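# Open the narrow cabinet's top drawer, close all others

## Task

Pull the top drawer of the slim cabinet with three drawers fully open and leave it open. Every other drawer in the room must end fully closed. No cabinet may be moved much from its spot. The robot must not fall or finish leaning, or the task fails.

## Robot and tools

Robot: a Dexmate Vega. It has a three-wheeled mobile base and a Z-folding torso with torso_hip_rad, torso_knee_rad and torso_waist_rad. It has two seven-joint arms, each with a gripper, and a head with head_pan_rad, head_tilt_rad and head_camera_tilt_rad. Seen from above in the start posture it is 0.70 m long and 0.63 m wide, or 0.91 m with the arms folded. Its front edge is 0.35 m ahead of the base origin. It starts in the stand preset (hip, knee, waist = 0.469, 1.617, 1.048). Other presets: stand_high 0.78, 1.57, 0.44; lean_20 0.52, 1.05, 0.18; lean_45 0.52, 1.05, -0.26; low_lean_45 0, 0, -0.79. The chest leans forward by knee - hip - waist. Fold the arms before going to low_lean_45. The fold, in each arm's key order: left 1, 0.5, -0.6, -2.5, 0, -0.9, 0; right -1, -0.5, 0.6, -2.5, 0, 0.9, 0.

Frames: all positions are in metres. The base frame sits on the floor at the turning point, 0.185 m behind the front axle, with x forward, y left and z up. left_hand and right_hand are reported in it. Each is a point between the fingers, 0.033 m back from the closed tips. The fingers run along the hand's z axis and close along its y axis. The back of the hand, where the wrist camera is, faces -x. The odometry frame is the base frame as it stood at scene start. base_odometry counts wheel turns only, so slip reads as travel. Its heading is in rad, positive left.

move: one action per call. An action is base and/or joints, optionally with speeds or min_time_s. Or it is target alone, optionally with min_time_s. A call with no action just reports state and images.
- base: an object holding exactly one key, and it is a relative offset from where the base last measured itself. translate_m is metres forward (+) or back, -2 to 2. strafe_m is metres left (+) or right, -2 to 2, and the heading may drift by about 0.02 rad. rotate_rad is radians counter-clockwise (+), -3.2 to 3.2. The front wheels first swivel, taking up to 1.1 s.
- joints: one object for the whole robot, keyed by joint name. Each value is an absolute angle in rad within that joint's range. Examples: left_gripper_rad 0 (shut) to 0.785. head_pan_rad is ±2.792, positive left. For right_shoulder_pitch_rad and right_wrist_pitch_rad, negative means down.
- target: an absolute pose for one hand, in the base frame. side is "left" or "right". x, y, z are in m, -3 to 3. pitch_deg runs -30 to 95, where 90 is fingers down and 0 is level. heading_deg is 0 for fingers forward, + counter-clockwise. roll_deg defaults to 0. heading and roll range -360 to 360. arm_speed is 0.32 to 1.2 rad/s, default 0.32. Set line_only true to allow only a straight hand path. A target is checked against the robot body only, never the room, and the base must be at rest.
- speeds: top speeds for this action's base motion. translate_m 0.04 to 0.5 m/s (default 0.3), strafe_m 0.04 to 0.3, rotate_rad 0.1 to 0.6 rad/s.
- min_time_s: 0.1 to 8 s, the least time any arm or head motion may take.
- cameras: a list of head_camera, left_wrist_camera, right_wrist_camera, or all.
- blocking: false returns after about 0.5 s while the motion continues.

wait: seconds, 0 to 10, plus optional cameras. It returns early once motions settle.
stop: brakes every running motion. Braked joints hold and may keep pressing.
zoom_image: camera plus region [x0, y0, x1, y1] in image pixels, at most 504 by 504. Head images are 896x560 and wrist images 672x420.
finished_scene: scene number. Call it only once the drawers are right. Make no further calls in that reply.

Result lines: base_status, joint_status, left_hand_status and right_hand_status report "done" or "moving". They also report "off_target" (resting away from the target, maybe still pushing), "contact_stop", "time_out", "unfinished", or not_followed (an arm-collision check held the command back, with a cause: line). A hand target gives "reached" (within 10 mm and 2 degrees), "short" with the error, or "refused" with a reason. After "short (part of ...)", resend the same target. on_its_own lists actions nobody commanded. turned_by_wheels and turned_by_imu give rotation since the last result. An IMU change over 0.03 rad after a straight or sideways drive suggests the base bumped something. base_tilt gives forward/right lean in degrees. Joint torques and motor temperatures follow joint_positions order. A refused move, or an unrequested stop, cancels the later move, wait and finished_scene calls in that reply.

Cautions:
- The base does not stop at furniture. It stalls or spins and may stay pressed against it. Near cabinets and drawers, use default speed or slower.
- An arm halts after straining against something for about 0.6 s. Pull it away straight after.
- Contact torque at a joint's limit triggers a 10 s TORQUE FAULT. Limits are 141 for shoulders, 75.2 for upper_arm_roll and elbow, and 23.5 for the forearm and wrist joints, in N m.
- Strained or outstretched arms heat up. MOTOR HOT shows at 65 °C, and an arm shuts down at 80 °C.
- Never let the arms press or strike each other.
- The head may strike the chest when panned with head_tilt_rad above 0.
- Nothing prevents tipping over. Keep a forward-leaning posture slow and avoid sudden stops.
- Push drawers gently at default arm_speed. Don't slam them or shove cabinets out of place.

Each tool is called after "Emit:" in YAML: its name, and indented under it one key for each argument.

## Session

Emit:
move:

Scene clock: 0.00 s.
Joint torques (N m): no reading
Motor temperatures (°C): left_arm=[31 31 31 26 40 35 41] | right_arm=[30 27 33 31 36 36 33]
base_odometry: x=+0.000 y=+0.000 heading=+0.000
turned_by_wheels: +0.000
turned_by_imu: +0.000
base_tilt: forward=+0.0 right=+0.8
base_status: not commanded
joint_positions: torso_hip_rad=+0.469 torso_knee_rad=+1.617 torso_waist_rad=+1.048 left_shoulder_pitch_rad=+2.217 left_shoulder_yaw_rad=-0.014 left_upper_arm_roll_rad=-0.004 left_elbow_rad=-1.080 left_forearm_roll_rad=+0.010 left_wrist_pitch_rad=-0.495 left_wrist_yaw_rad=-0.006 left_gripper_rad=+0.005 right_shoulder_pitch_rad=-2.194 right_shoulder_yaw_rad=-0.002 right_upper_arm_roll_rad=+0.006 right_elbow_rad=-1.112 right_forearm_roll_rad=+0.018 right_wrist_pitch_rad=+0.493 right_wrist_yaw_rad=-0.008 right_gripper_rad=+0.005 head_pan_rad=+0.000 head_tilt_rad=+0.000 head_camera_tilt_rad=+0.000
joint_status: not commanded
chest: x=-0.0111 y=+0.0000 z=+1.4155 quat_wxyz=(+0.999, +0.000, +0.050, +0.000) (m; base frame)
left_hand: x=+0.1501 y=+0.2220 z=+0.6144 quat_wxyz=(+0.402, -0.001, +0.915, -0.004) pitch_deg=+42.6 heading_deg=-0.5 roll_deg=-0.7 back=up (m; base frame)
right_hand: x=+0.1852 y=-0.2398 z=+0.6293 quat_wxyz=(+0.427, +0.011, +0.904, -0.007) pitch_deg=+39.4 heading_deg=-1.6 roll_deg=-0.3 back=up (m; base frame)
pictures: head_camera, left_wrist_camera, right_wrist_camera

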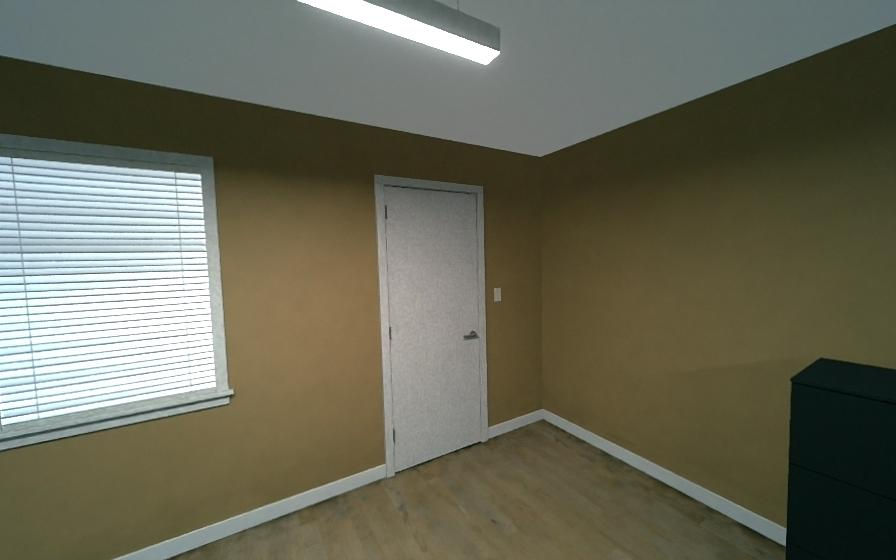

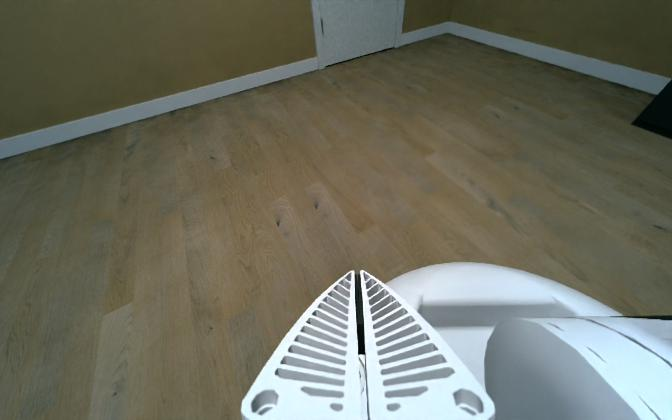

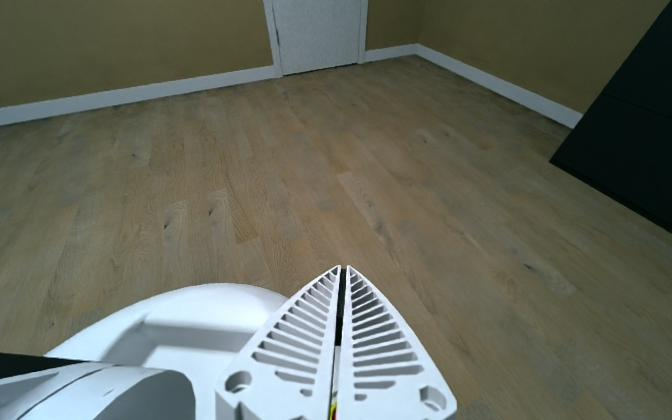

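Emit:
move:
  joints: {"head_pan_rad": -1.2, "head_camera_tilt_rad": 0.3}
  cameras: ["head_camera"]

Emit:
move:
  joints: {"head_pan_rad": -2.6, "head_camera_tilt_rad": 0.3}
  cameras: ["head_camera"]

Emit:
move:
  joints: {"head_pan_rad": 1.6, "head_camera_tilt_rad": 0.3}
  cameras: ["head_camera"]

Scene clock: 1.73 s.
Joint torques (N m): left_arm=[4.17 -0.06 -0.51 -2.11 0.17 -1.28 -0.1] | right_arm=[-5.14 -0.79 0.54 -2.14 0.1 2.29 0.03]
move: done
base_odometry: x=+0.000 y=+0.000 heading=+0.000
turned_by_wheels: +0.000
turned_by_imu: +0.000
base_tilt: forward=+0.1 right=+0.7
base_status: not commanded
joint_positions: torso_hip_rad=+0.469 torso_knee_rad=+1.617 torso_waist_rad=+1.048 left_shoulder_pitch_rad=+2.217 left_shoulder_yaw_rad=-0.014 left_upper_arm_roll_rad=-0.004 left_elbow_rad=-1.080 left_forearm_roll_rad=+0.010 left_wrist_pitch_rad=-0.495 left_wrist_yaw_rad=-0.006 left_gripper_rad=+0.005 right_shoulder_pitch_rad=-2.194 right_shoulder_yaw_rad=-0.002 right_upper_arm_roll_rad=+0.006 right_elbow_rad=-1.112 right_forearm_roll_rad=+0.018 right_wrist_pitch_rad=+0.493 right_wrist_yaw_rad=-0.008 right_gripper_rad=+0.005 head_pan_rad=-1.200 head_tilt_rad=+0.000 head_camera_tilt_rad=+0.300
joint_status: all done
chest: x=-0.0111 y=+0.0000 z=+1.4155 quat_wxyz=(+0.999, +0.000, +0.050, +0.000)
left_hand: x=+0.1501 y=+0.2220 z=+0.6144 quat_wxyz=(+0.402, -0.001, +0.915, -0.004) pitch_deg=+42.6 heading_deg=-0.5 roll_deg=-0.7 back=up
right_hand: x=+0.1852 y=-0.2398 z=+0.6293 quat_wxyz=(+0.427, +0.011, +0.904, -0.007) pitch_deg=+39.4 heading_deg=-1.6 roll_deg=-0.3 back=up

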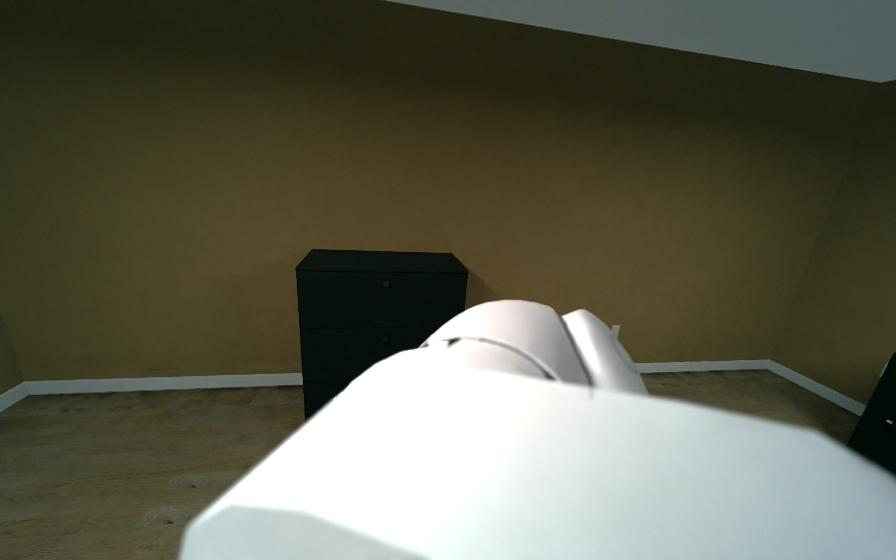

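Scene clock: 3.33 s.
Joint torques (N m): left_arm=[4.15 -0.33 -0.36 -2.22 0.16 -1.2 -0.14] | right_arm=[-5.08 -0.86 0.5 -2.15 0.12 2.33 0.07]
move: done
base_odometry: x=+0.000 y=+0.000 heading=+0.000
turned_by_wheels: +0.000
turned_by_imu: +0.000
base_tilt: forward=+0.0 right=+0.8
base_status: not commanded
joint_positions: torso_hip_rad=+0.469 torso_knee_rad=+1.617 torso_waist_rad=+1.048 left_shoulder_pitch_rad=+2.217 left_shoulder_yaw_rad=-0.014 left_upper_arm_roll_rad=-0.004 left_elbow_rad=-1.080 left_forearm_roll_rad=+0.010 left_wrist_pitch_rad=-0.495 left_wrist_yaw_rad=-0.006 left_gripper_rad=+0.005 right_shoulder_pitch_rad=-2.194 right_shoulder_yaw_rad=-0.002 right_upper_arm_roll_rad=+0.006 right_elbow_rad=-1.112 right_forearm_roll_rad=+0.018 right_wrist_pitch_rad=+0.493 right_wrist_yaw_rad=-0.008 right_gripper_rad=+0.005 head_pan_rad=-2.600 head_tilt_rad=+0.000 head_camera_tilt_rad=+0.300
joint_status: all done
chest: x=-0.0111 y=+0.0000 z=+1.4155 quat_wxyz=(+0.999, +0.000, +0.050, +0.000)
left_hand: x=+0.1501 y=+0.2220 z=+0.6144 quat_wxyz=(+0.402, -0.001, +0.915, -0.004) pitch_deg=+42.6 heading_deg=-0.5 roll_deg=-0.7 back=up
right_hand: x=+0.1852 y=-0.2398 z=+0.6293 quat_wxyz=(+0.427, +0.011, +0.904, -0.007) pitch_deg=+39.4 heading_deg=-1.6 roll_deg=-0.3 back=up

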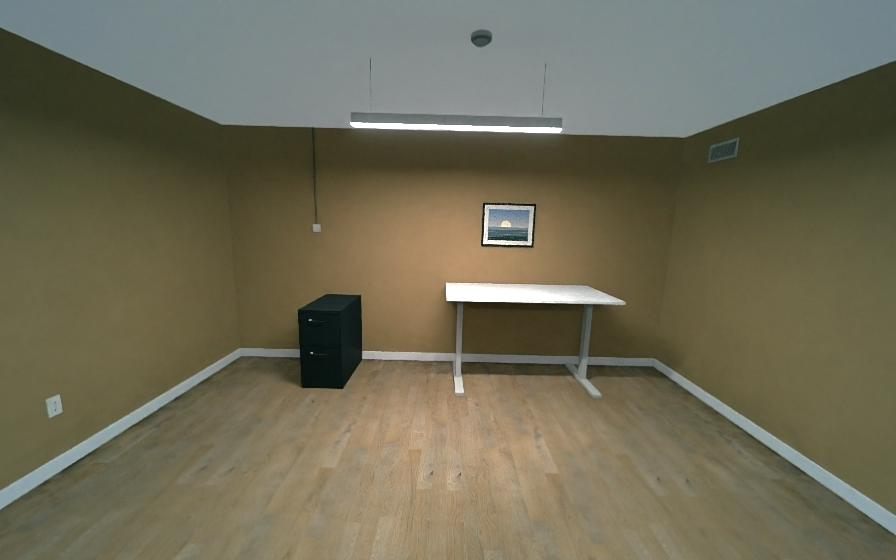

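Scene clock: 6.80 s.
Joint torques (N m): left_arm=[4.42 -0.45 -0.42 -2.37 0.16 -1.05 -0.11] | right_arm=[-5.32 -1.17 0.45 -2.15 0.11 2.2 0.08]
move: done
base_odometry: x=+0.000 y=+0.000 heading=+0.000
turned_by_wheels: +0.000
turned_by_imu: +0.000
base_tilt: forward=+0.1 right=+0.8
base_status: not commanded
joint_positions: torso_hip_rad=+0.469 torso_knee_rad=+1.617 torso_waist_rad=+1.048 left_shoulder_pitch_rad=+2.217 left_shoulder_yaw_rad=-0.014 left_upper_arm_roll_rad=-0.004 left_elbow_rad=-1.080 left_forearm_roll_rad=+0.010 left_wrist_pitch_rad=-0.495 left_wrist_yaw_rad=-0.006 left_gripper_rad=+0.005 right_shoulder_pitch_rad=-2.194 right_shoulder_yaw_rad=-0.002 right_upper_arm_roll_rad=+0.006 right_elbow_rad=-1.112 right_forearm_roll_rad=+0.018 right_wrist_pitch_rad=+0.493 right_wrist_yaw_rad=-0.008 right_gripper_rad=+0.005 head_pan_rad=+1.600 head_tilt_rad=+0.000 head_camera_tilt_rad=+0.300
joint_status: all done
chest: x=-0.0111 y=+0.0000 z=+1.4155 quat_wxyz=(+0.999, +0.000, +0.050, +0.000)
left_hand: x=+0.1501 y=+0.2220 z=+0.6144 quat_wxyz=(+0.402, -0.001, +0.915, -0.004) pitch_deg=+42.6 heading_deg=-0.5 roll_deg=-0.7 back=up
right_hand: x=+0.1852 y=-0.2398 z=+0.6293 quat_wxyz=(+0.427, +0.011, +0.904, -0.007) pitch_deg=+39.4 heading_deg=-1.6 roll_deg=-0.3 back=up

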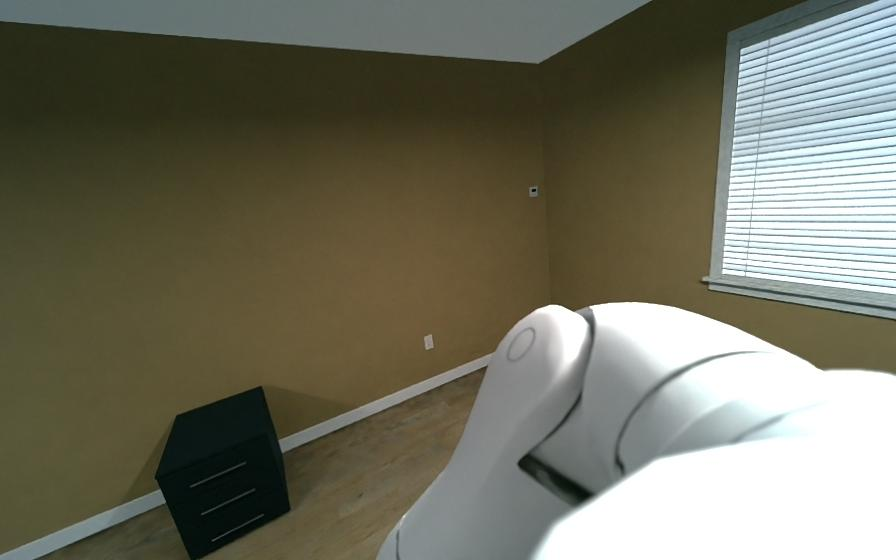

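Emit:
move:
  joints: {"head_pan_rad": 2.2, "head_camera_tilt_rad": 0.3}
  cameras: ["head_camera"]

Emit:
zoom_image:
  camera: "head_camera"
  region: [280, 300, 600, 560]

Scene clock: 8.07 s.
Joint torques (N m): left_arm=[4.56 -0.35 -0.4 -2.28 0.14 -1.08 -0.13] | right_arm=[-5.23 -1.02 0.42 -2.21 0.13 2.23 0.09]
move: done
base_odometry: x=+0.000 y=+0.000 heading=+0.000
turned_by_wheels: +0.000
turned_by_imu: +0.000
base_tilt: forward=+0.0 right=+0.8
base_status: not commanded
joint_positions: torso_hip_rad=+0.469 torso_knee_rad=+1.617 torso_waist_rad=+1.048 left_shoulder_pitch_rad=+2.217 left_shoulder_yaw_rad=-0.014 left_upper_arm_roll_rad=-0.004 left_elbow_rad=-1.080 left_forearm_roll_rad=+0.010 left_wrist_pitch_rad=-0.495 left_wrist_yaw_rad=-0.006 left_gripper_rad=+0.005 right_shoulder_pitch_rad=-2.194 right_shoulder_yaw_rad=-0.002 right_upper_arm_roll_rad=+0.006 right_elbow_rad=-1.112 right_forearm_roll_rad=+0.018 right_wrist_pitch_rad=+0.493 right_wrist_yaw_rad=-0.008 right_gripper_rad=+0.005 head_pan_rad=+2.200 head_tilt_rad=+0.000 head_camera_tilt_rad=+0.300
joint_status: all done
chest: x=-0.0111 y=+0.0000 z=+1.4155 quat_wxyz=(+0.999, +0.000, +0.050, +0.000)
left_hand: x=+0.1501 y=+0.2220 z=+0.6144 quat_wxyz=(+0.402, -0.001, +0.915, -0.004) pitch_deg=+42.6 heading_deg=-0.5 roll_deg=-0.7 back=up
right_hand: x=+0.1852 y=-0.2398 z=+0.6293 quat_wxyz=(+0.427, +0.011, +0.904, -0.007) pitch_deg=+39.4 heading_deg=-1.6 roll_deg=-0.3 back=up

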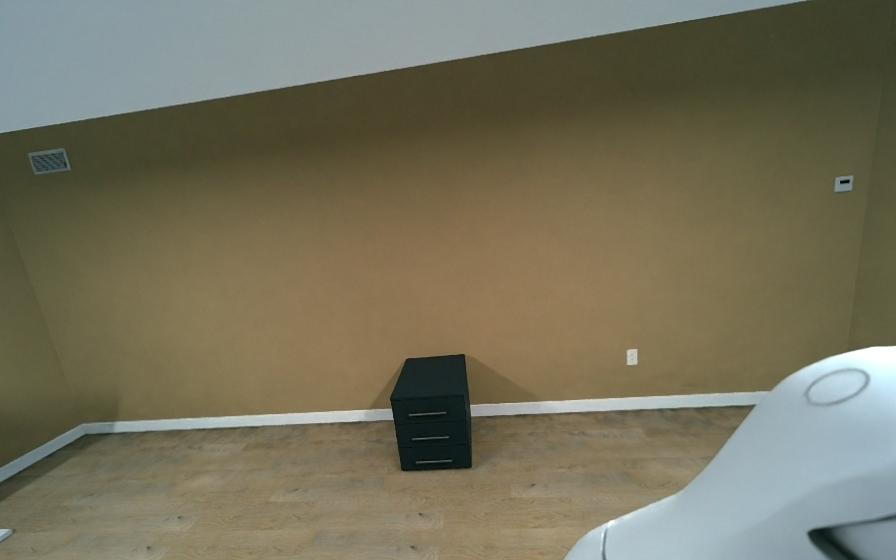

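Scaled by 1.575 from the camera's image (finer frame: 960x600).

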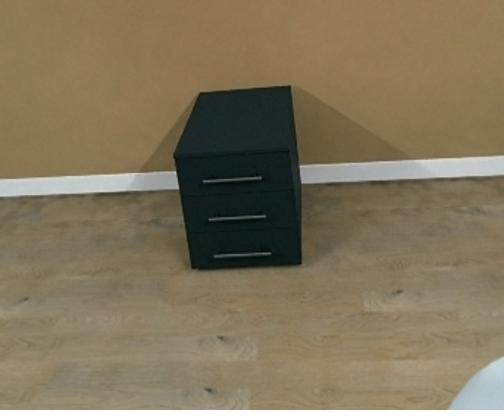

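Emit:
move:
  base: {"rotate_rad": 2.25}
  joints: {"head_pan_rad": 0, "head_camera_tilt_rad": 0.6}
  cameras: ["head_camera"]

Emit:
zoom_image:
  camera: "head_camera"
  region: [300, 150, 600, 450]

Scene clock: 14.07 s.
Joint torques (N m): left_arm=[4.79 -0.31 -0.44 -2.19 0.17 -1.18 -0.12] | right_arm=[-4.95 -0.59 0.25 -1.83 0.14 2.18 0.11]
move: done
base_odometry: x=+0.003 y=-0.001 heading=+2.257
turned_by_wheels: +2.257
turned_by_imu: +2.245
base_tilt: forward=+0.0 right=+0.8
base_status: done
joint_positions: torso_hip_rad=+0.469 torso_knee_rad=+1.617 torso_waist_rad=+1.048 left_shoulder_pitch_rad=+2.217 left_shoulder_yaw_rad=-0.014 left_upper_arm_roll_rad=-0.004 left_elbow_rad=-1.080 left_forearm_roll_rad=+0.010 left_wrist_pitch_rad=-0.495 left_wrist_yaw_rad=-0.006 left_gripper_rad=+0.005 right_shoulder_pitch_rad=-2.194 right_shoulder_yaw_rad=-0.002 right_upper_arm_roll_rad=+0.006 right_elbow_rad=-1.112 right_forearm_roll_rad=+0.018 right_wrist_pitch_rad=+0.493 right_wrist_yaw_rad=-0.008 right_gripper_rad=+0.005 head_pan_rad=+0.000 head_tilt_rad=+0.000 head_camera_tilt_rad=+0.600
joint_status: all done
chest: x=-0.0111 y=+0.0000 z=+1.4155 quat_wxyz=(+0.999, +0.000, +0.050, +0.000)
left_hand: x=+0.1501 y=+0.2220 z=+0.6144 quat_wxyz=(+0.402, -0.001, +0.915, -0.004) pitch_deg=+42.6 heading_deg=-0.5 roll_deg=-0.7 back=up
right_hand: x=+0.1852 y=-0.2398 z=+0.6293 quat_wxyz=(+0.427, +0.011, +0.904, -0.007) pitch_deg=+39.4 heading_deg=-1.6 roll_deg=-0.3 back=up

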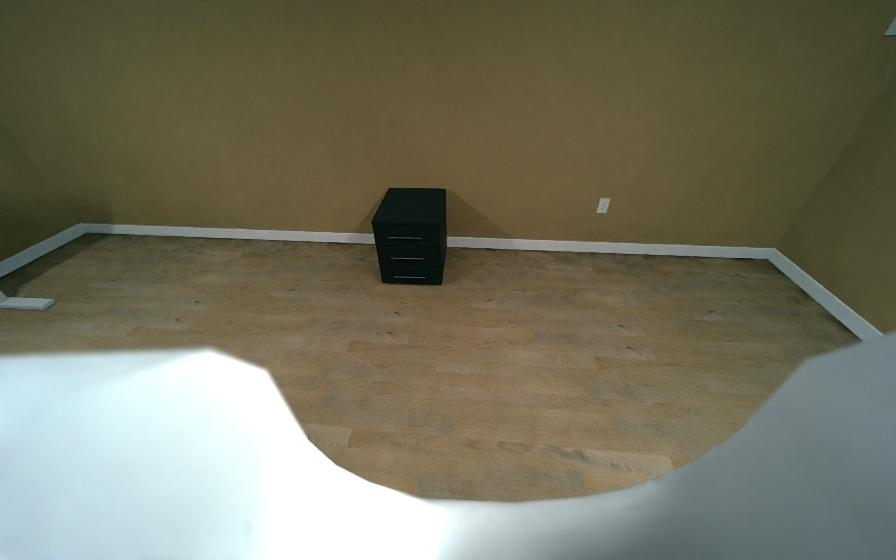

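Scaled by 1.680 from the camera's image (finer frame: 960x600).

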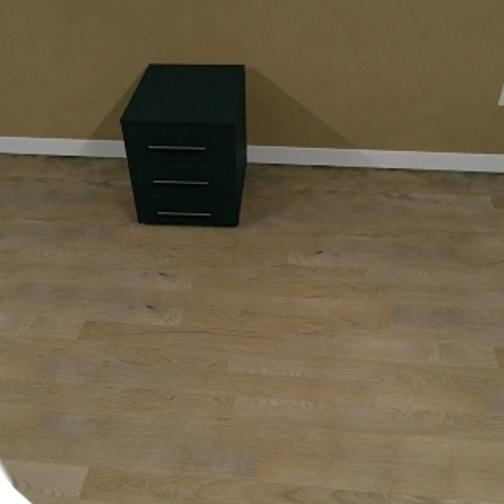

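Emit:
move:
  base: {"rotate_rad": -0.06}

Emit:
move:
  base: {"strafe_m": 0.2}

Emit:
move:
  base: {"translate_m": 0.7}
  cameras: ["head_camera", "left_wrist_camera"]

Emit:
zoom_image:
  camera: "head_camera"
  region: [300, 200, 500, 400]

Scene clock: 15.90 s.
Joint torques (N m): left_arm=[4.6 -0.15 -0.57 -1.88 0.18 -1.3 -0.06] | right_arm=[-4.75 -0.53 0.3 -1.82 0.18 2.18 0.09]
move: done
base_odometry: x=+0.003 y=-0.001 heading=+2.197
turned_by_wheels: -0.060
turned_by_imu: -0.060
base_tilt: forward=+0.0 right=+0.8
base_status: done
joint_positions: torso_hip_rad=+0.469 torso_knee_rad=+1.617 torso_waist_rad=+1.048 left_shoulder_pitch_rad=+2.217 left_shoulder_yaw_rad=-0.014 left_upper_arm_roll_rad=-0.004 left_elbow_rad=-1.080 left_forearm_roll_rad=+0.010 left_wrist_pitch_rad=-0.495 left_wrist_yaw_rad=-0.006 left_gripper_rad=+0.005 right_shoulder_pitch_rad=-2.194 right_shoulder_yaw_rad=-0.002 right_upper_arm_roll_rad=+0.006 right_elbow_rad=-1.112 right_forearm_roll_rad=+0.018 right_wrist_pitch_rad=+0.493 right_wrist_yaw_rad=-0.008 right_gripper_rad=+0.005 head_pan_rad=+0.000 head_tilt_rad=+0.000 head_camera_tilt_rad=+0.600
joint_status: not commanded
chest: x=-0.0111 y=+0.0000 z=+1.4155 quat_wxyz=(+0.999, +0.000, +0.050, +0.000)
left_hand: x=+0.1501 y=+0.2220 z=+0.6144 quat_wxyz=(+0.402, -0.001, +0.915, -0.004) pitch_deg=+42.6 heading_deg=-0.5 roll_deg=-0.7 back=up
right_hand: x=+0.1852 y=-0.2398 z=+0.6293 quat_wxyz=(+0.427, +0.011, +0.904, -0.007) pitch_deg=+39.4 heading_deg=-1.6 roll_deg=-0.3 back=up
pictures: none

Scene clock: 18.30 s.
Joint torques (N m): left_arm=[4.37 -0.34 -0.59 -1.87 0.2 -1.44 -0.02] | right_arm=[-4.83 -0.73 0.22 -1.93 0.17 2.37 0.09]
move: done
base_odometry: x=-0.158 y=-0.118 heading=+2.202
turned_by_wheels: +0.005
turned_by_imu: +0.002
base_tilt: forward=+0.0 right=+0.7
base_status: done
joint_positions: torso_hip_rad=+0.469 torso_knee_rad=+1.617 torso_waist_rad=+1.048 left_shoulder_pitch_rad=+2.217 left_shoulder_yaw_rad=-0.014 left_upper_arm_roll_rad=-0.004 left_elbow_rad=-1.080 left_forearm_roll_rad=+0.010 left_wrist_pitch_rad=-0.495 left_wrist_yaw_rad=-0.006 left_gripper_rad=+0.005 right_shoulder_pitch_rad=-2.194 right_shoulder_yaw_rad=-0.002 right_upper_arm_roll_rad=+0.006 right_elbow_rad=-1.112 right_forearm_roll_rad=+0.018 right_wrist_pitch_rad=+0.493 right_wrist_yaw_rad=-0.008 right_gripper_rad=+0.005 head_pan_rad=+0.000 head_tilt_rad=+0.000 head_camera_tilt_rad=+0.600
joint_status: not commanded
chest: x=-0.0111 y=+0.0000 z=+1.4155 quat_wxyz=(+0.999, +0.000, +0.050, +0.000)
left_hand: x=+0.1501 y=+0.2220 z=+0.6144 quat_wxyz=(+0.402, -0.001, +0.915, -0.004) pitch_deg=+42.6 heading_deg=-0.5 roll_deg=-0.7 back=up
right_hand: x=+0.1852 y=-0.2398 z=+0.6293 quat_wxyz=(+0.427, +0.011, +0.904, -0.007) pitch_deg=+39.4 heading_deg=-1.6 roll_deg=-0.3 back=up
pictures: none

Scene clock: 22.80 s.
Joint torques (N m): left_arm=[4.7 -0.35 -0.69 -1.81 0.2 -1.78 0.03] | right_arm=[-4.61 -0.89 0.36 -1.97 0.15 2.43 0.09]
move: done
base_odometry: x=-0.571 y=+0.447 heading=+2.201
turned_by_wheels: -0.001
turned_by_imu: -0.002
base_tilt: forward=+0.0 right=+0.8
base_status: done
joint_positions: torso_hip_rad=+0.469 torso_knee_rad=+1.617 torso_waist_rad=+1.048 left_shoulder_pitch_rad=+2.217 left_shoulder_yaw_rad=-0.014 left_upper_arm_roll_rad=-0.004 left_elbow_rad=-1.080 left_forearm_roll_rad=+0.010 left_wrist_pitch_rad=-0.495 left_wrist_yaw_rad=-0.006 left_gripper_rad=+0.005 right_shoulder_pitch_rad=-2.194 right_shoulder_yaw_rad=-0.002 right_upper_arm_roll_rad=+0.006 right_elbow_rad=-1.112 right_forearm_roll_rad=+0.018 right_wrist_pitch_rad=+0.493 right_wrist_yaw_rad=-0.008 right_gripper_rad=+0.005 head_pan_rad=+0.000 head_tilt_rad=+0.000 head_camera_tilt_rad=+0.600
joint_status: not commanded
chest: x=-0.0111 y=+0.0000 z=+1.4155 quat_wxyz=(+0.999, +0.000, +0.050, +0.000)
left_hand: x=+0.1501 y=+0.2220 z=+0.6143 quat_wxyz=(+0.402, -0.001, +0.916, -0.004) pitch_deg=+42.6 heading_deg=-0.5 roll_deg=-0.7 back=up
right_hand: x=+0.1852 y=-0.2398 z=+0.6293 quat_wxyz=(+0.427, +0.011, +0.904, -0.007) pitch_deg=+39.4 heading_deg=-1.6 roll_deg=-0.3 back=up

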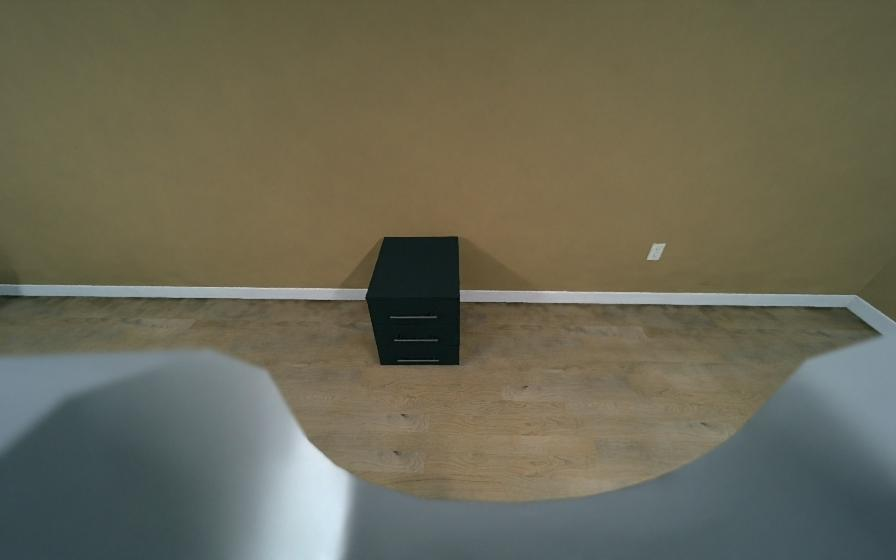

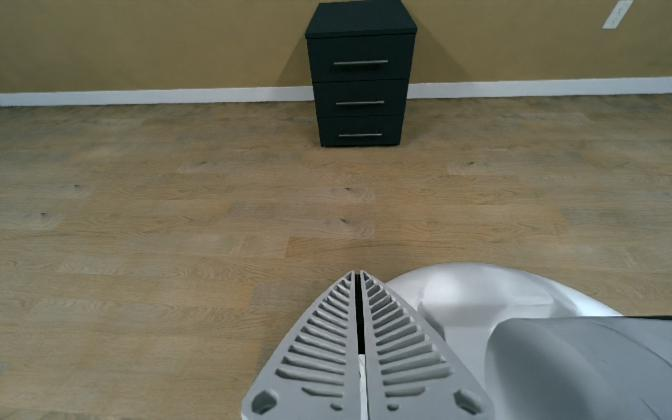

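Scaled by 2.520 from the camera's image (finer frame: 960x600).

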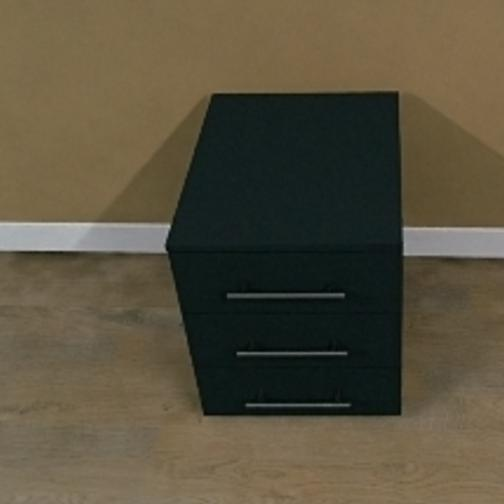

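Emit:
move:
  target: {"side": "left", "x": 0.6, "y": 0.18, "z": 0.48, "pitch_deg": 25, "heading_deg": 0, "roll_deg": 90, "arm_speed": 0.8}
  cameras: ["head_camera", "left_wrist_camera"]

Scene clock: 24.40 s.
Joint torques (N m): left_arm=[5.09 -0.39 -0.64 -1.65 0.21 -1.79 0.04] | right_arm=[-4.69 -0.83 0.42 -1.84 0.18 2.29 0.14]
move: refused
base_odometry: x=-0.571 y=+0.447 heading=+2.201
turned_by_wheels: +0.000
turned_by_imu: +0.000
base_tilt: forward=+0.0 right=+0.8
base_status: not commanded
joint_positions: torso_hip_rad=+0.469 torso_knee_rad=+1.617 torso_waist_rad=+1.048 left_shoulder_pitch_rad=+2.217 left_shoulder_yaw_rad=-0.014 left_upper_arm_roll_rad=-0.004 left_elbow_rad=-1.080 left_forearm_roll_rad=+0.010 left_wrist_pitch_rad=-0.495 left_wrist_yaw_rad=-0.006 left_gripper_rad=+0.005 right_shoulder_pitch_rad=-2.194 right_shoulder_yaw_rad=-0.002 right_upper_arm_roll_rad=+0.006 right_elbow_rad=-1.112 right_forearm_roll_rad=+0.018 right_wrist_pitch_rad=+0.493 right_wrist_yaw_rad=-0.008 right_gripper_rad=+0.005 head_pan_rad=+0.000 head_tilt_rad=+0.000 head_camera_tilt_rad=+0.600
joint_status: not commanded
chest: x=-0.0111 y=+0.0000 z=+1.4155 quat_wxyz=(+0.999, +0.000, +0.050, +0.000)
left_hand: x=+0.1501 y=+0.2220 z=+0.6143 quat_wxyz=(+0.402, -0.001, +0.916, -0.004) pitch_deg=+42.6 heading_deg=-0.5 roll_deg=-0.7 back=up
left_hand_status: refused: no posture of the arm gets there (left_forearm_roll_rad at its limit): the closest leaves the hand 19.9 cm and 19 deg from the pose. Nothing moved.
right_hand: x=+0.1852 y=-0.2398 z=+0.6293 quat_wxyz=(+0.427, +0.011, +0.904, -0.007) pitch_deg=+39.4 heading_deg=-1.6 roll_deg=-0.3 back=up

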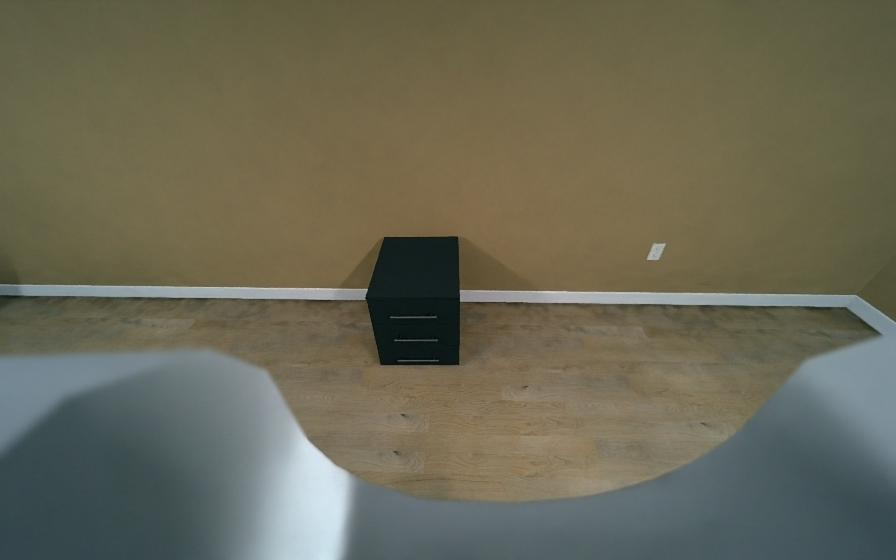

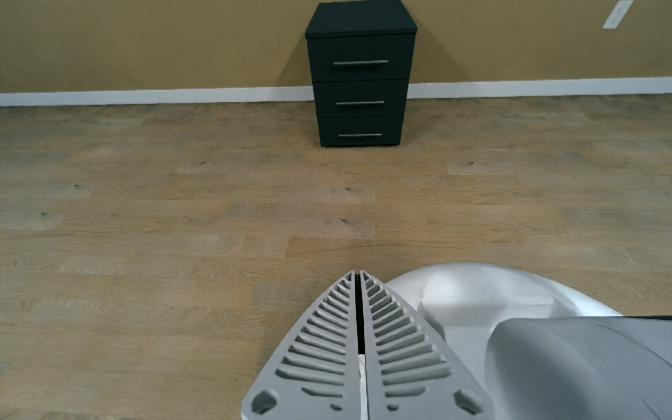

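Emit:
move:
  base: {"translate_m": 0.4}
  joints: {"torso_hip_rad": 0.52, "torso_knee_rad": 1.05, "torso_waist_rad": -0.26, "head_camera_tilt_rad": 0.1}
  cameras: ["head_camera", "left_wrist_camera"]

Emit:
zoom_image:
  camera: "head_camera"
  region: [300, 200, 500, 400]

Scene clock: 31.37 s.
Joint torques (N m): left_arm=[20.48 -1.24 -0.74 2.77 0.21 -0.83 0.12] | right_arm=[-19.92 -0.69 0.27 2.37 0.18 1.33 0.03]
move: done
base_odometry: x=-0.807 y=+0.770 heading=+2.200
turned_by_wheels: -0.001
turned_by_imu: -0.002
base_tilt: forward=+0.0 right=+0.8
base_status: done
joint_positions: torso_hip_rad=+0.520 torso_knee_rad=+1.050 torso_waist_rad=-0.260 left_shoulder_pitch_rad=+2.217 left_shoulder_yaw_rad=-0.014 left_upper_arm_roll_rad=-0.004 left_elbow_rad=-1.080 left_forearm_roll_rad=+0.010 left_wrist_pitch_rad=-0.495 left_wrist_yaw_rad=-0.006 left_gripper_rad=+0.005 right_shoulder_pitch_rad=-2.194 right_shoulder_yaw_rad=-0.002 right_upper_arm_roll_rad=+0.006 right_elbow_rad=-1.112 right_forearm_roll_rad=+0.018 right_wrist_pitch_rad=+0.493 right_wrist_yaw_rad=-0.008 right_gripper_rad=+0.005 head_pan_rad=+0.000 head_tilt_rad=+0.000 head_camera_tilt_rad=+0.100
joint_status: all done
chest: x=+0.0407 y=+0.0000 z=+1.2164 quat_wxyz=(+0.923, +0.000, +0.385, +0.000)
left_hand: x=-0.3448 y=+0.2220 z=+0.4959 quat_wxyz=(+0.069, -0.003, +0.998, -0.003) pitch_deg=+82.1 heading_deg=-2.6 roll_deg=-2.9
right_hand: x=-0.3082 y=-0.2398 z=+0.4851 quat_wxyz=(+0.096, +0.008, +0.995, -0.010) pitch_deg=+78.9 heading_deg=-6.6 roll_deg=-5.7

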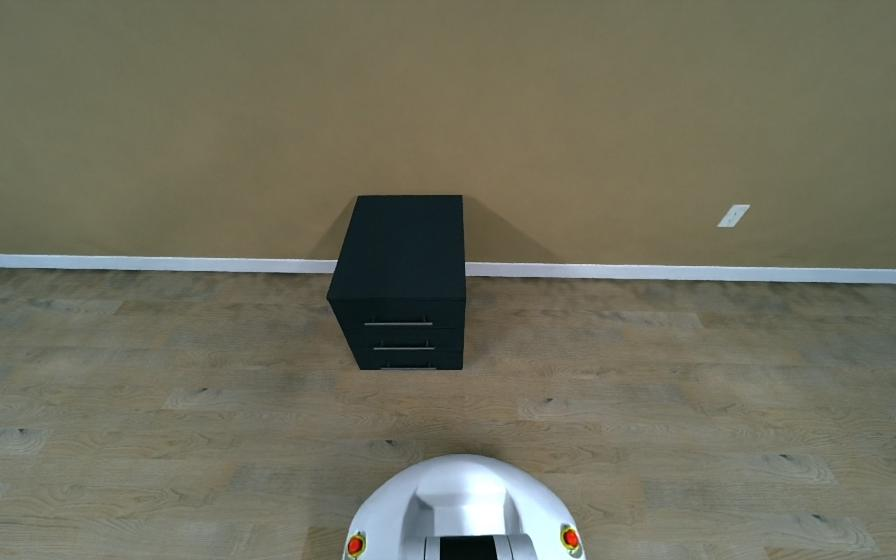

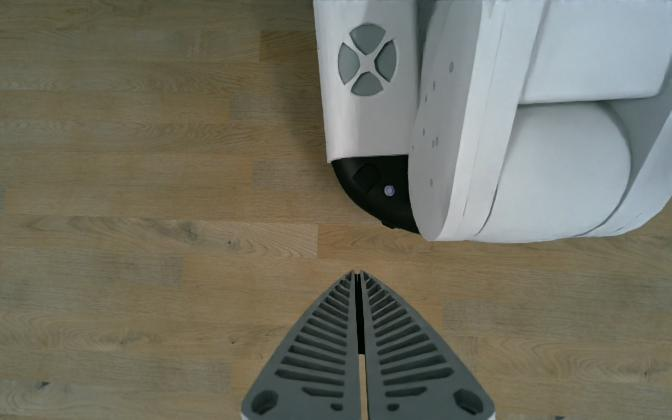

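Scaled by 2.520 from the camera's image (finer frame: 960x600).

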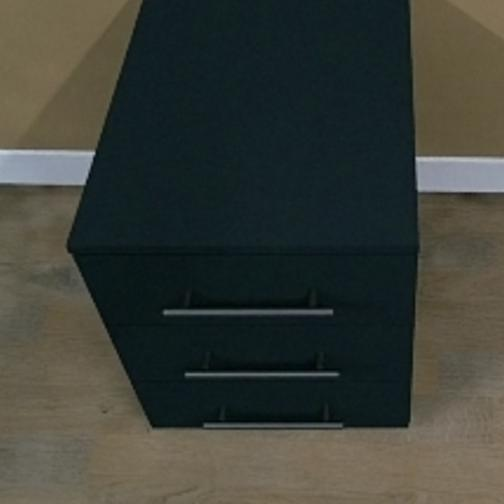

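Emit:
move:
  target: {"side": "left", "x": 0.52, "y": 0.17, "z": 0.47, "pitch_deg": 20, "heading_deg": 0, "roll_deg": 90, "arm_speed": 0.6}
  cameras: ["head_camera", "left_wrist_camera"]

Emit:
zoom_image:
  camera: "head_camera"
  region: [280, 220, 580, 520]

Scene clock: 32.63 s.
Joint torques (N m): left_arm=[20.57 -1.4 -0.71 2.73 0.21 -0.99 0.13] | right_arm=[-19.9 -0.82 0.29 2.41 0.17 1.39 0.03]
move: refused
base_odometry: x=-0.807 y=+0.770 heading=+2.200
turned_by_wheels: +0.000
turned_by_imu: +0.000
base_tilt: forward=+0.0 right=+0.7
base_status: not commanded
joint_positions: torso_hip_rad=+0.520 torso_knee_rad=+1.050 torso_waist_rad=-0.260 left_shoulder_pitch_rad=+2.217 left_shoulder_yaw_rad=-0.014 left_upper_arm_roll_rad=-0.004 left_elbow_rad=-1.080 left_forearm_roll_rad=+0.010 left_wrist_pitch_rad=-0.495 left_wrist_yaw_rad=-0.006 left_gripper_rad=+0.005 right_shoulder_pitch_rad=-2.194 right_shoulder_yaw_rad=-0.002 right_upper_arm_roll_rad=+0.006 right_elbow_rad=-1.112 right_forearm_roll_rad=+0.018 right_wrist_pitch_rad=+0.493 right_wrist_yaw_rad=-0.008 right_gripper_rad=+0.005 head_pan_rad=+0.000 head_tilt_rad=+0.000 head_camera_tilt_rad=+0.100
joint_status: not commanded
chest: x=+0.0407 y=+0.0000 z=+1.2164 quat_wxyz=(+0.923, +0.000, +0.385, +0.000)
left_hand: x=-0.3448 y=+0.2220 z=+0.4959 quat_wxyz=(+0.069, -0.003, +0.998, -0.003) pitch_deg=+82.1 heading_deg=-2.6 roll_deg=-2.9
left_hand_status: refused: no posture of the arm gets there (out of reach): the closest leaves the hand 0.5 cm and 0 deg from the pose. Nothing moved.
right_hand: x=-0.3082 y=-0.2398 z=+0.4851 quat_wxyz=(+0.096, +0.008, +0.995, -0.010) pitch_deg=+78.9 heading_deg=-6.6 roll_deg=-5.7

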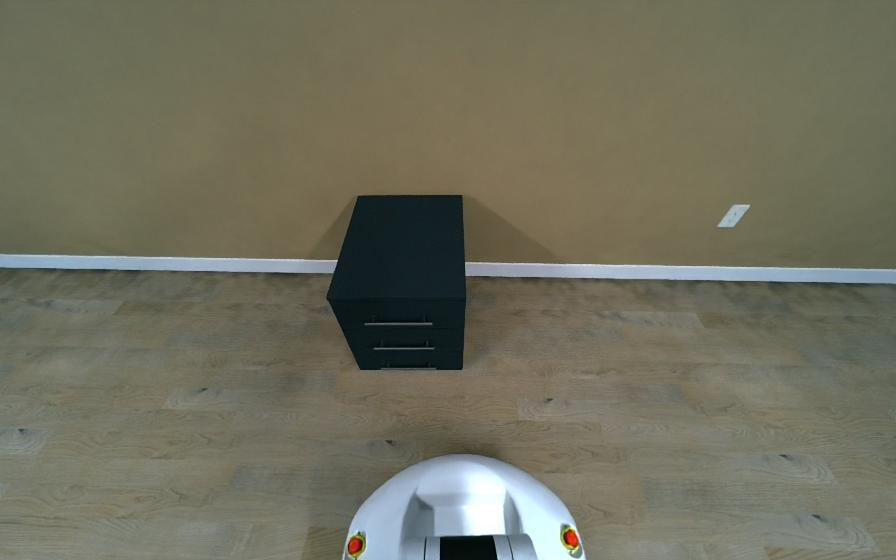

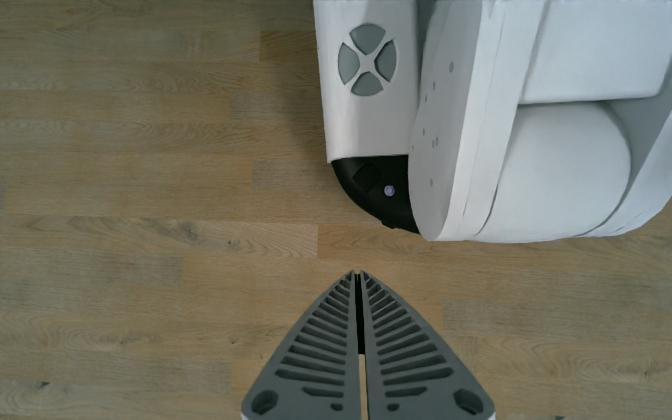

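Scaled by 1.680 from the camera's image (finer frame: 960x600).

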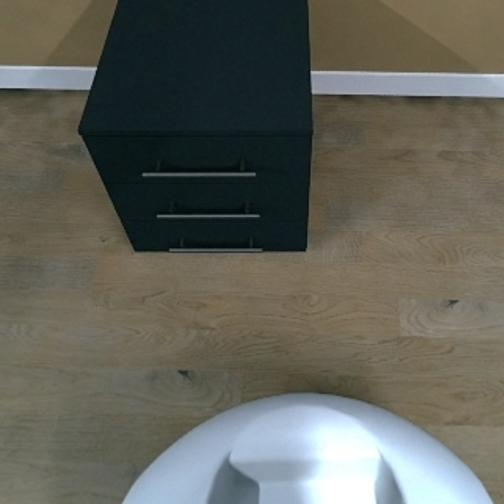

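Emit:
move:
  joints: {"torso_hip_rad": 0.2, "torso_knee_rad": 0.75, "torso_waist_rad": -0.24, "left_gripper_rad": 0.3}
  cameras: []

Emit:
move:
  target: {"side": "left", "x": 0.5, "y": 0.17, "z": 0.47, "pitch_deg": 15, "heading_deg": 0, "roll_deg": 90, "arm_speed": 0.6}
  cameras: ["head_camera", "left_wrist_camera"]

Emit:
zoom_image:
  camera: "head_camera"
  region: [280, 220, 580, 520]

Scene clock: 36.10 s.
Joint torques (N m): left_arm=[20.77 -1.69 -0.82 2.91 0.23 -0.91 0.16] | right_arm=[-20.06 -0.79 0.33 2.24 0.18 1.07 -0.02]
move: done
base_odometry: x=-0.807 y=+0.770 heading=+2.200
turned_by_wheels: +0.000
turned_by_imu: +0.000
base_tilt: forward=+0.1 right=+0.8
base_status: not commanded
joint_positions: torso_hip_rad=+0.200 torso_knee_rad=+0.750 torso_waist_rad=-0.240 left_shoulder_pitch_rad=+2.217 left_shoulder_yaw_rad=-0.014 left_upper_arm_roll_rad=-0.004 left_elbow_rad=-1.080 left_forearm_roll_rad=+0.010 left_wrist_pitch_rad=-0.495 left_wrist_yaw_rad=-0.006 left_gripper_rad=+0.300 right_shoulder_pitch_rad=-2.194 right_shoulder_yaw_rad=-0.002 right_upper_arm_roll_rad=+0.006 right_elbow_rad=-1.112 right_forearm_roll_rad=+0.018 right_wrist_pitch_rad=+0.493 right_wrist_yaw_rad=-0.008 right_gripper_rad=+0.005 head_pan_rad=+0.000 head_tilt_rad=+0.000 head_camera_tilt_rad=+0.100
joint_status: all done
chest: x=+0.1154 y=+0.0000 z=+1.1135 quat_wxyz=(+0.923, +0.000, +0.385, +0.000)
left_hand: x=-0.2701 y=+0.2220 z=+0.3930 quat_wxyz=(+0.069, -0.003, +0.998, -0.003) pitch_deg=+82.1 heading_deg=-2.6 roll_deg=-2.9
right_hand: x=-0.2335 y=-0.2398 z=+0.3822 quat_wxyz=(+0.096, +0.008, +0.995, -0.010) pitch_deg=+78.9 heading_deg=-6.6 roll_deg=-5.7

Scene clock: 36.40 s.
Joint torques (N m): left_arm=[20.64 -1.5 -0.82 2.9 0.23 -0.87 0.12] | right_arm=[-19.88 -0.81 0.28 2.24 0.14 1.04 -0.01]
move: refused
base_odometry: x=-0.807 y=+0.770 heading=+2.200
turned_by_wheels: +0.000
turned_by_imu: +0.000
base_tilt: forward=+0.0 right=+0.8
base_status: not commanded
joint_positions: torso_hip_rad=+0.200 torso_knee_rad=+0.750 torso_waist_rad=-0.240 left_shoulder_pitch_rad=+2.217 left_shoulder_yaw_rad=-0.014 left_upper_arm_roll_rad=-0.004 left_elbow_rad=-1.080 left_forearm_roll_rad=+0.010 left_wrist_pitch_rad=-0.495 left_wrist_yaw_rad=-0.006 left_gripper_rad=+0.300 right_shoulder_pitch_rad=-2.194 right_shoulder_yaw_rad=-0.002 right_upper_arm_roll_rad=+0.006 right_elbow_rad=-1.112 right_forearm_roll_rad=+0.018 right_wrist_pitch_rad=+0.493 right_wrist_yaw_rad=-0.008 right_gripper_rad=+0.005 head_pan_rad=+0.000 head_tilt_rad=+0.000 head_camera_tilt_rad=+0.100
joint_status: not commanded
chest: x=+0.1154 y=+0.0000 z=+1.1135 quat_wxyz=(+0.923, +0.000, +0.385, +0.000)
left_hand: x=-0.2701 y=+0.2220 z=+0.3930 quat_wxyz=(+0.069, -0.003, +0.998, -0.003) pitch_deg=+82.1 heading_deg=-2.6 roll_deg=-2.9
left_hand_status: refused: the arm stands too near the robot already: the left finger within 1.2 cm of the torso (limit 2.0). Nothing moved. Move it clear with "joints".
right_hand: x=-0.2335 y=-0.2398 z=+0.3822 quat_wxyz=(+0.096, +0.008, +0.995, -0.010) pitch_deg=+78.9 heading_deg=-6.6 roll_deg=-5.7

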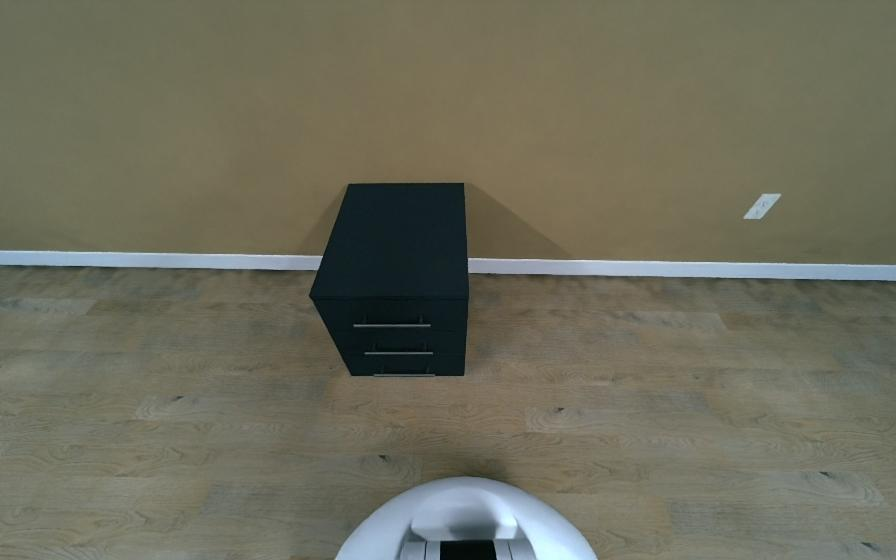

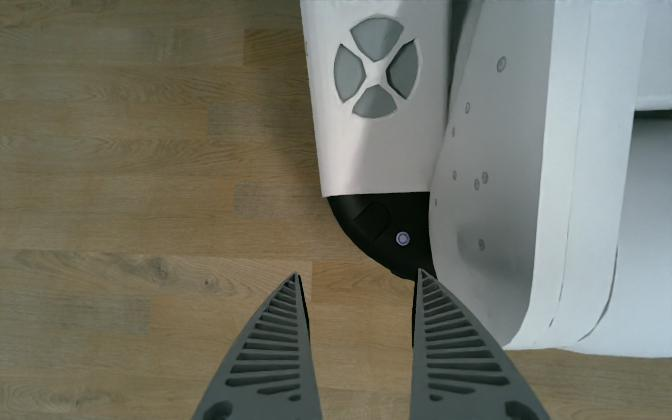

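Scaled by 1.680 from the camera's image (finer frame: 960x600).

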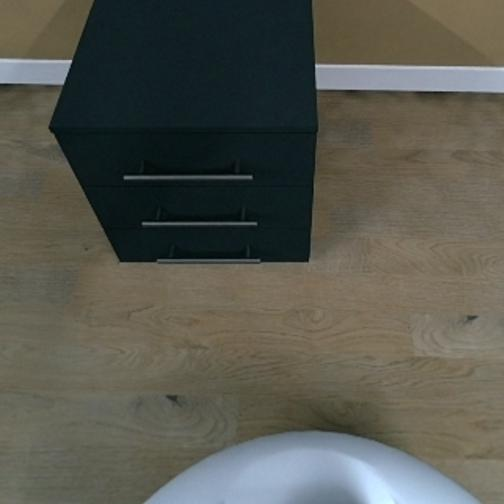

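Emit:
move:
  joints: {"left_shoulder_yaw_rad": 0.4, "left_gripper_rad": 0.2}
  cameras: []

Emit:
move:
  target: {"side": "left", "x": 0.5, "y": 0.17, "z": 0.47, "pitch_deg": 15, "heading_deg": 0, "roll_deg": 90, "arm_speed": 0.6}
  cameras: ["head_camera", "left_wrist_camera"]

Emit:
zoom_image:
  camera: "head_camera"
  region: [280, 220, 580, 520]

Scene clock: 39.87 s.
Joint torques (N m): left_arm=[18.87 2.23 -1.5 2.94 0.18 -0.76 0.15] | right_arm=[-20.01 -1.35 0.26 2.17 0.14 0.97 -0.07]
move: done
base_odometry: x=-0.807 y=+0.770 heading=+2.200
turned_by_wheels: +0.000
turned_by_imu: +0.000
base_tilt: forward=+0.0 right=+0.8
base_status: not commanded
joint_positions: torso_hip_rad=+0.200 torso_knee_rad=+0.750 torso_waist_rad=-0.240 left_shoulder_pitch_rad=+2.217 left_shoulder_yaw_rad=+0.396 left_upper_arm_roll_rad=-0.004 left_elbow_rad=-1.080 left_forearm_roll_rad=+0.010 left_wrist_pitch_rad=-0.495 left_wrist_yaw_rad=-0.006 left_gripper_rad=+0.200 right_shoulder_pitch_rad=-2.194 right_shoulder_yaw_rad=-0.002 right_upper_arm_roll_rad=+0.006 right_elbow_rad=-1.112 right_forearm_roll_rad=+0.018 right_wrist_pitch_rad=+0.493 right_wrist_yaw_rad=-0.008 right_gripper_rad=+0.005 head_pan_rad=+0.000 head_tilt_rad=+0.000 head_camera_tilt_rad=+0.100
joint_status: all done
chest: x=+0.1154 y=+0.0000 z=+1.1135 quat_wxyz=(+0.923, +0.000, +0.385, +0.000)
left_hand: x=-0.2369 y=+0.3976 z=+0.3974 quat_wxyz=(+0.067, +0.201, +0.977, +0.010) pitch_deg=+82.2 heading_deg=-3.2 roll_deg=+20.1
right_hand: x=-0.2335 y=-0.2398 z=+0.3822 quat_wxyz=(+0.096, +0.008, +0.995, -0.010) pitch_deg=+78.9 heading_deg=-6.6 roll_deg=-5.7

Scene clock: 40.17 s.
Joint torques (N m): left_arm=[19.06 2.2 -1.49 2.86 0.16 -0.85 0.13] | right_arm=[-20.19 -1.37 0.22 2.26 0.14 0.95 -0.06]
move: refused
base_odometry: x=-0.807 y=+0.770 heading=+2.200
turned_by_wheels: +0.000
turned_by_imu: +0.000
base_tilt: forward=+0.0 right=+0.7
base_status: not commanded
joint_positions: torso_hip_rad=+0.200 torso_knee_rad=+0.750 torso_waist_rad=-0.240 left_shoulder_pitch_rad=+2.217 left_shoulder_yaw_rad=+0.398 left_upper_arm_roll_rad=-0.004 left_elbow_rad=-1.080 left_forearm_roll_rad=+0.010 left_wrist_pitch_rad=-0.495 left_wrist_yaw_rad=-0.006 left_gripper_rad=+0.200 right_shoulder_pitch_rad=-2.194 right_shoulder_yaw_rad=-0.002 right_upper_arm_roll_rad=+0.006 right_elbow_rad=-1.112 right_forearm_roll_rad=+0.018 right_wrist_pitch_rad=+0.493 right_wrist_yaw_rad=-0.008 right_gripper_rad=+0.005 head_pan_rad=+0.000 head_tilt_rad=+0.000 head_camera_tilt_rad=+0.100
joint_status: not commanded
chest: x=+0.1154 y=+0.0000 z=+1.1135 quat_wxyz=(+0.923, +0.000, +0.385, +0.000)
left_hand: x=-0.2366 y=+0.3984 z=+0.3975 quat_wxyz=(+0.067, +0.202, +0.977, +0.010) pitch_deg=+82.2 heading_deg=-3.2 roll_deg=+20.2
left_hand_status: refused: the best posture that gets there brings the left wrist within 0.2 cm of the torso (limit 2.6). Nothing moved.
right_hand: x=-0.2335 y=-0.2398 z=+0.3822 quat_wxyz=(+0.096, +0.008, +0.995, -0.010) pitch_deg=+78.9 heading_deg=-6.6 roll_deg=-5.7

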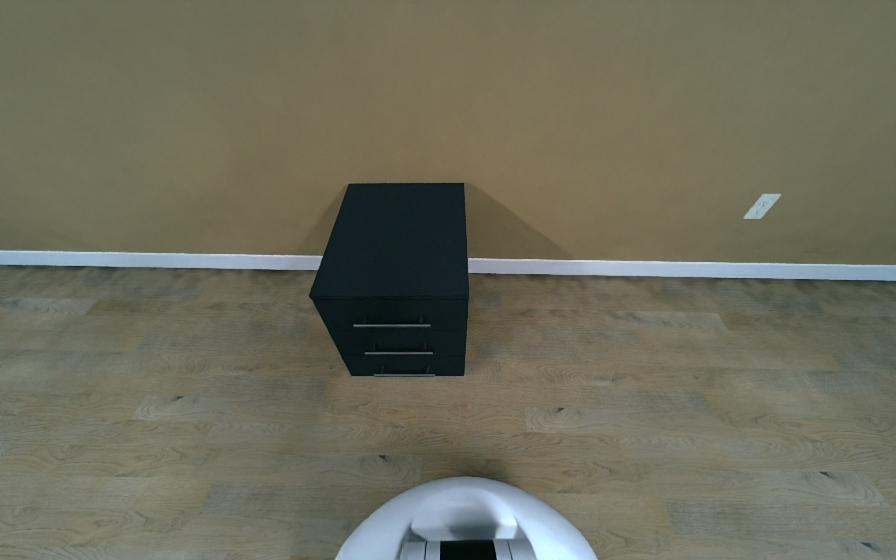

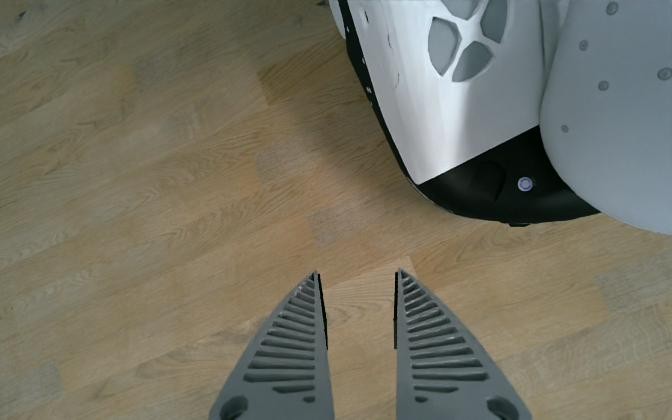

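Scaled by 1.680 from the camera's image (finer frame: 960x600).

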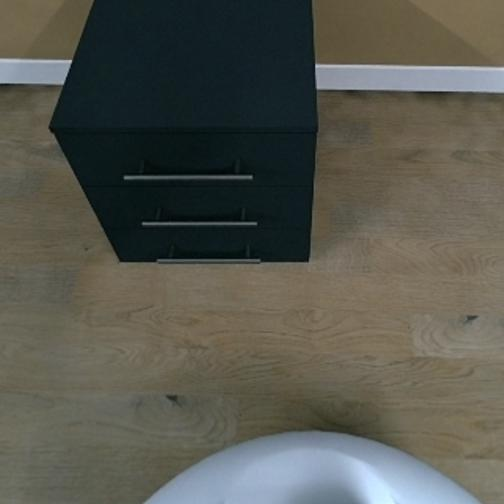

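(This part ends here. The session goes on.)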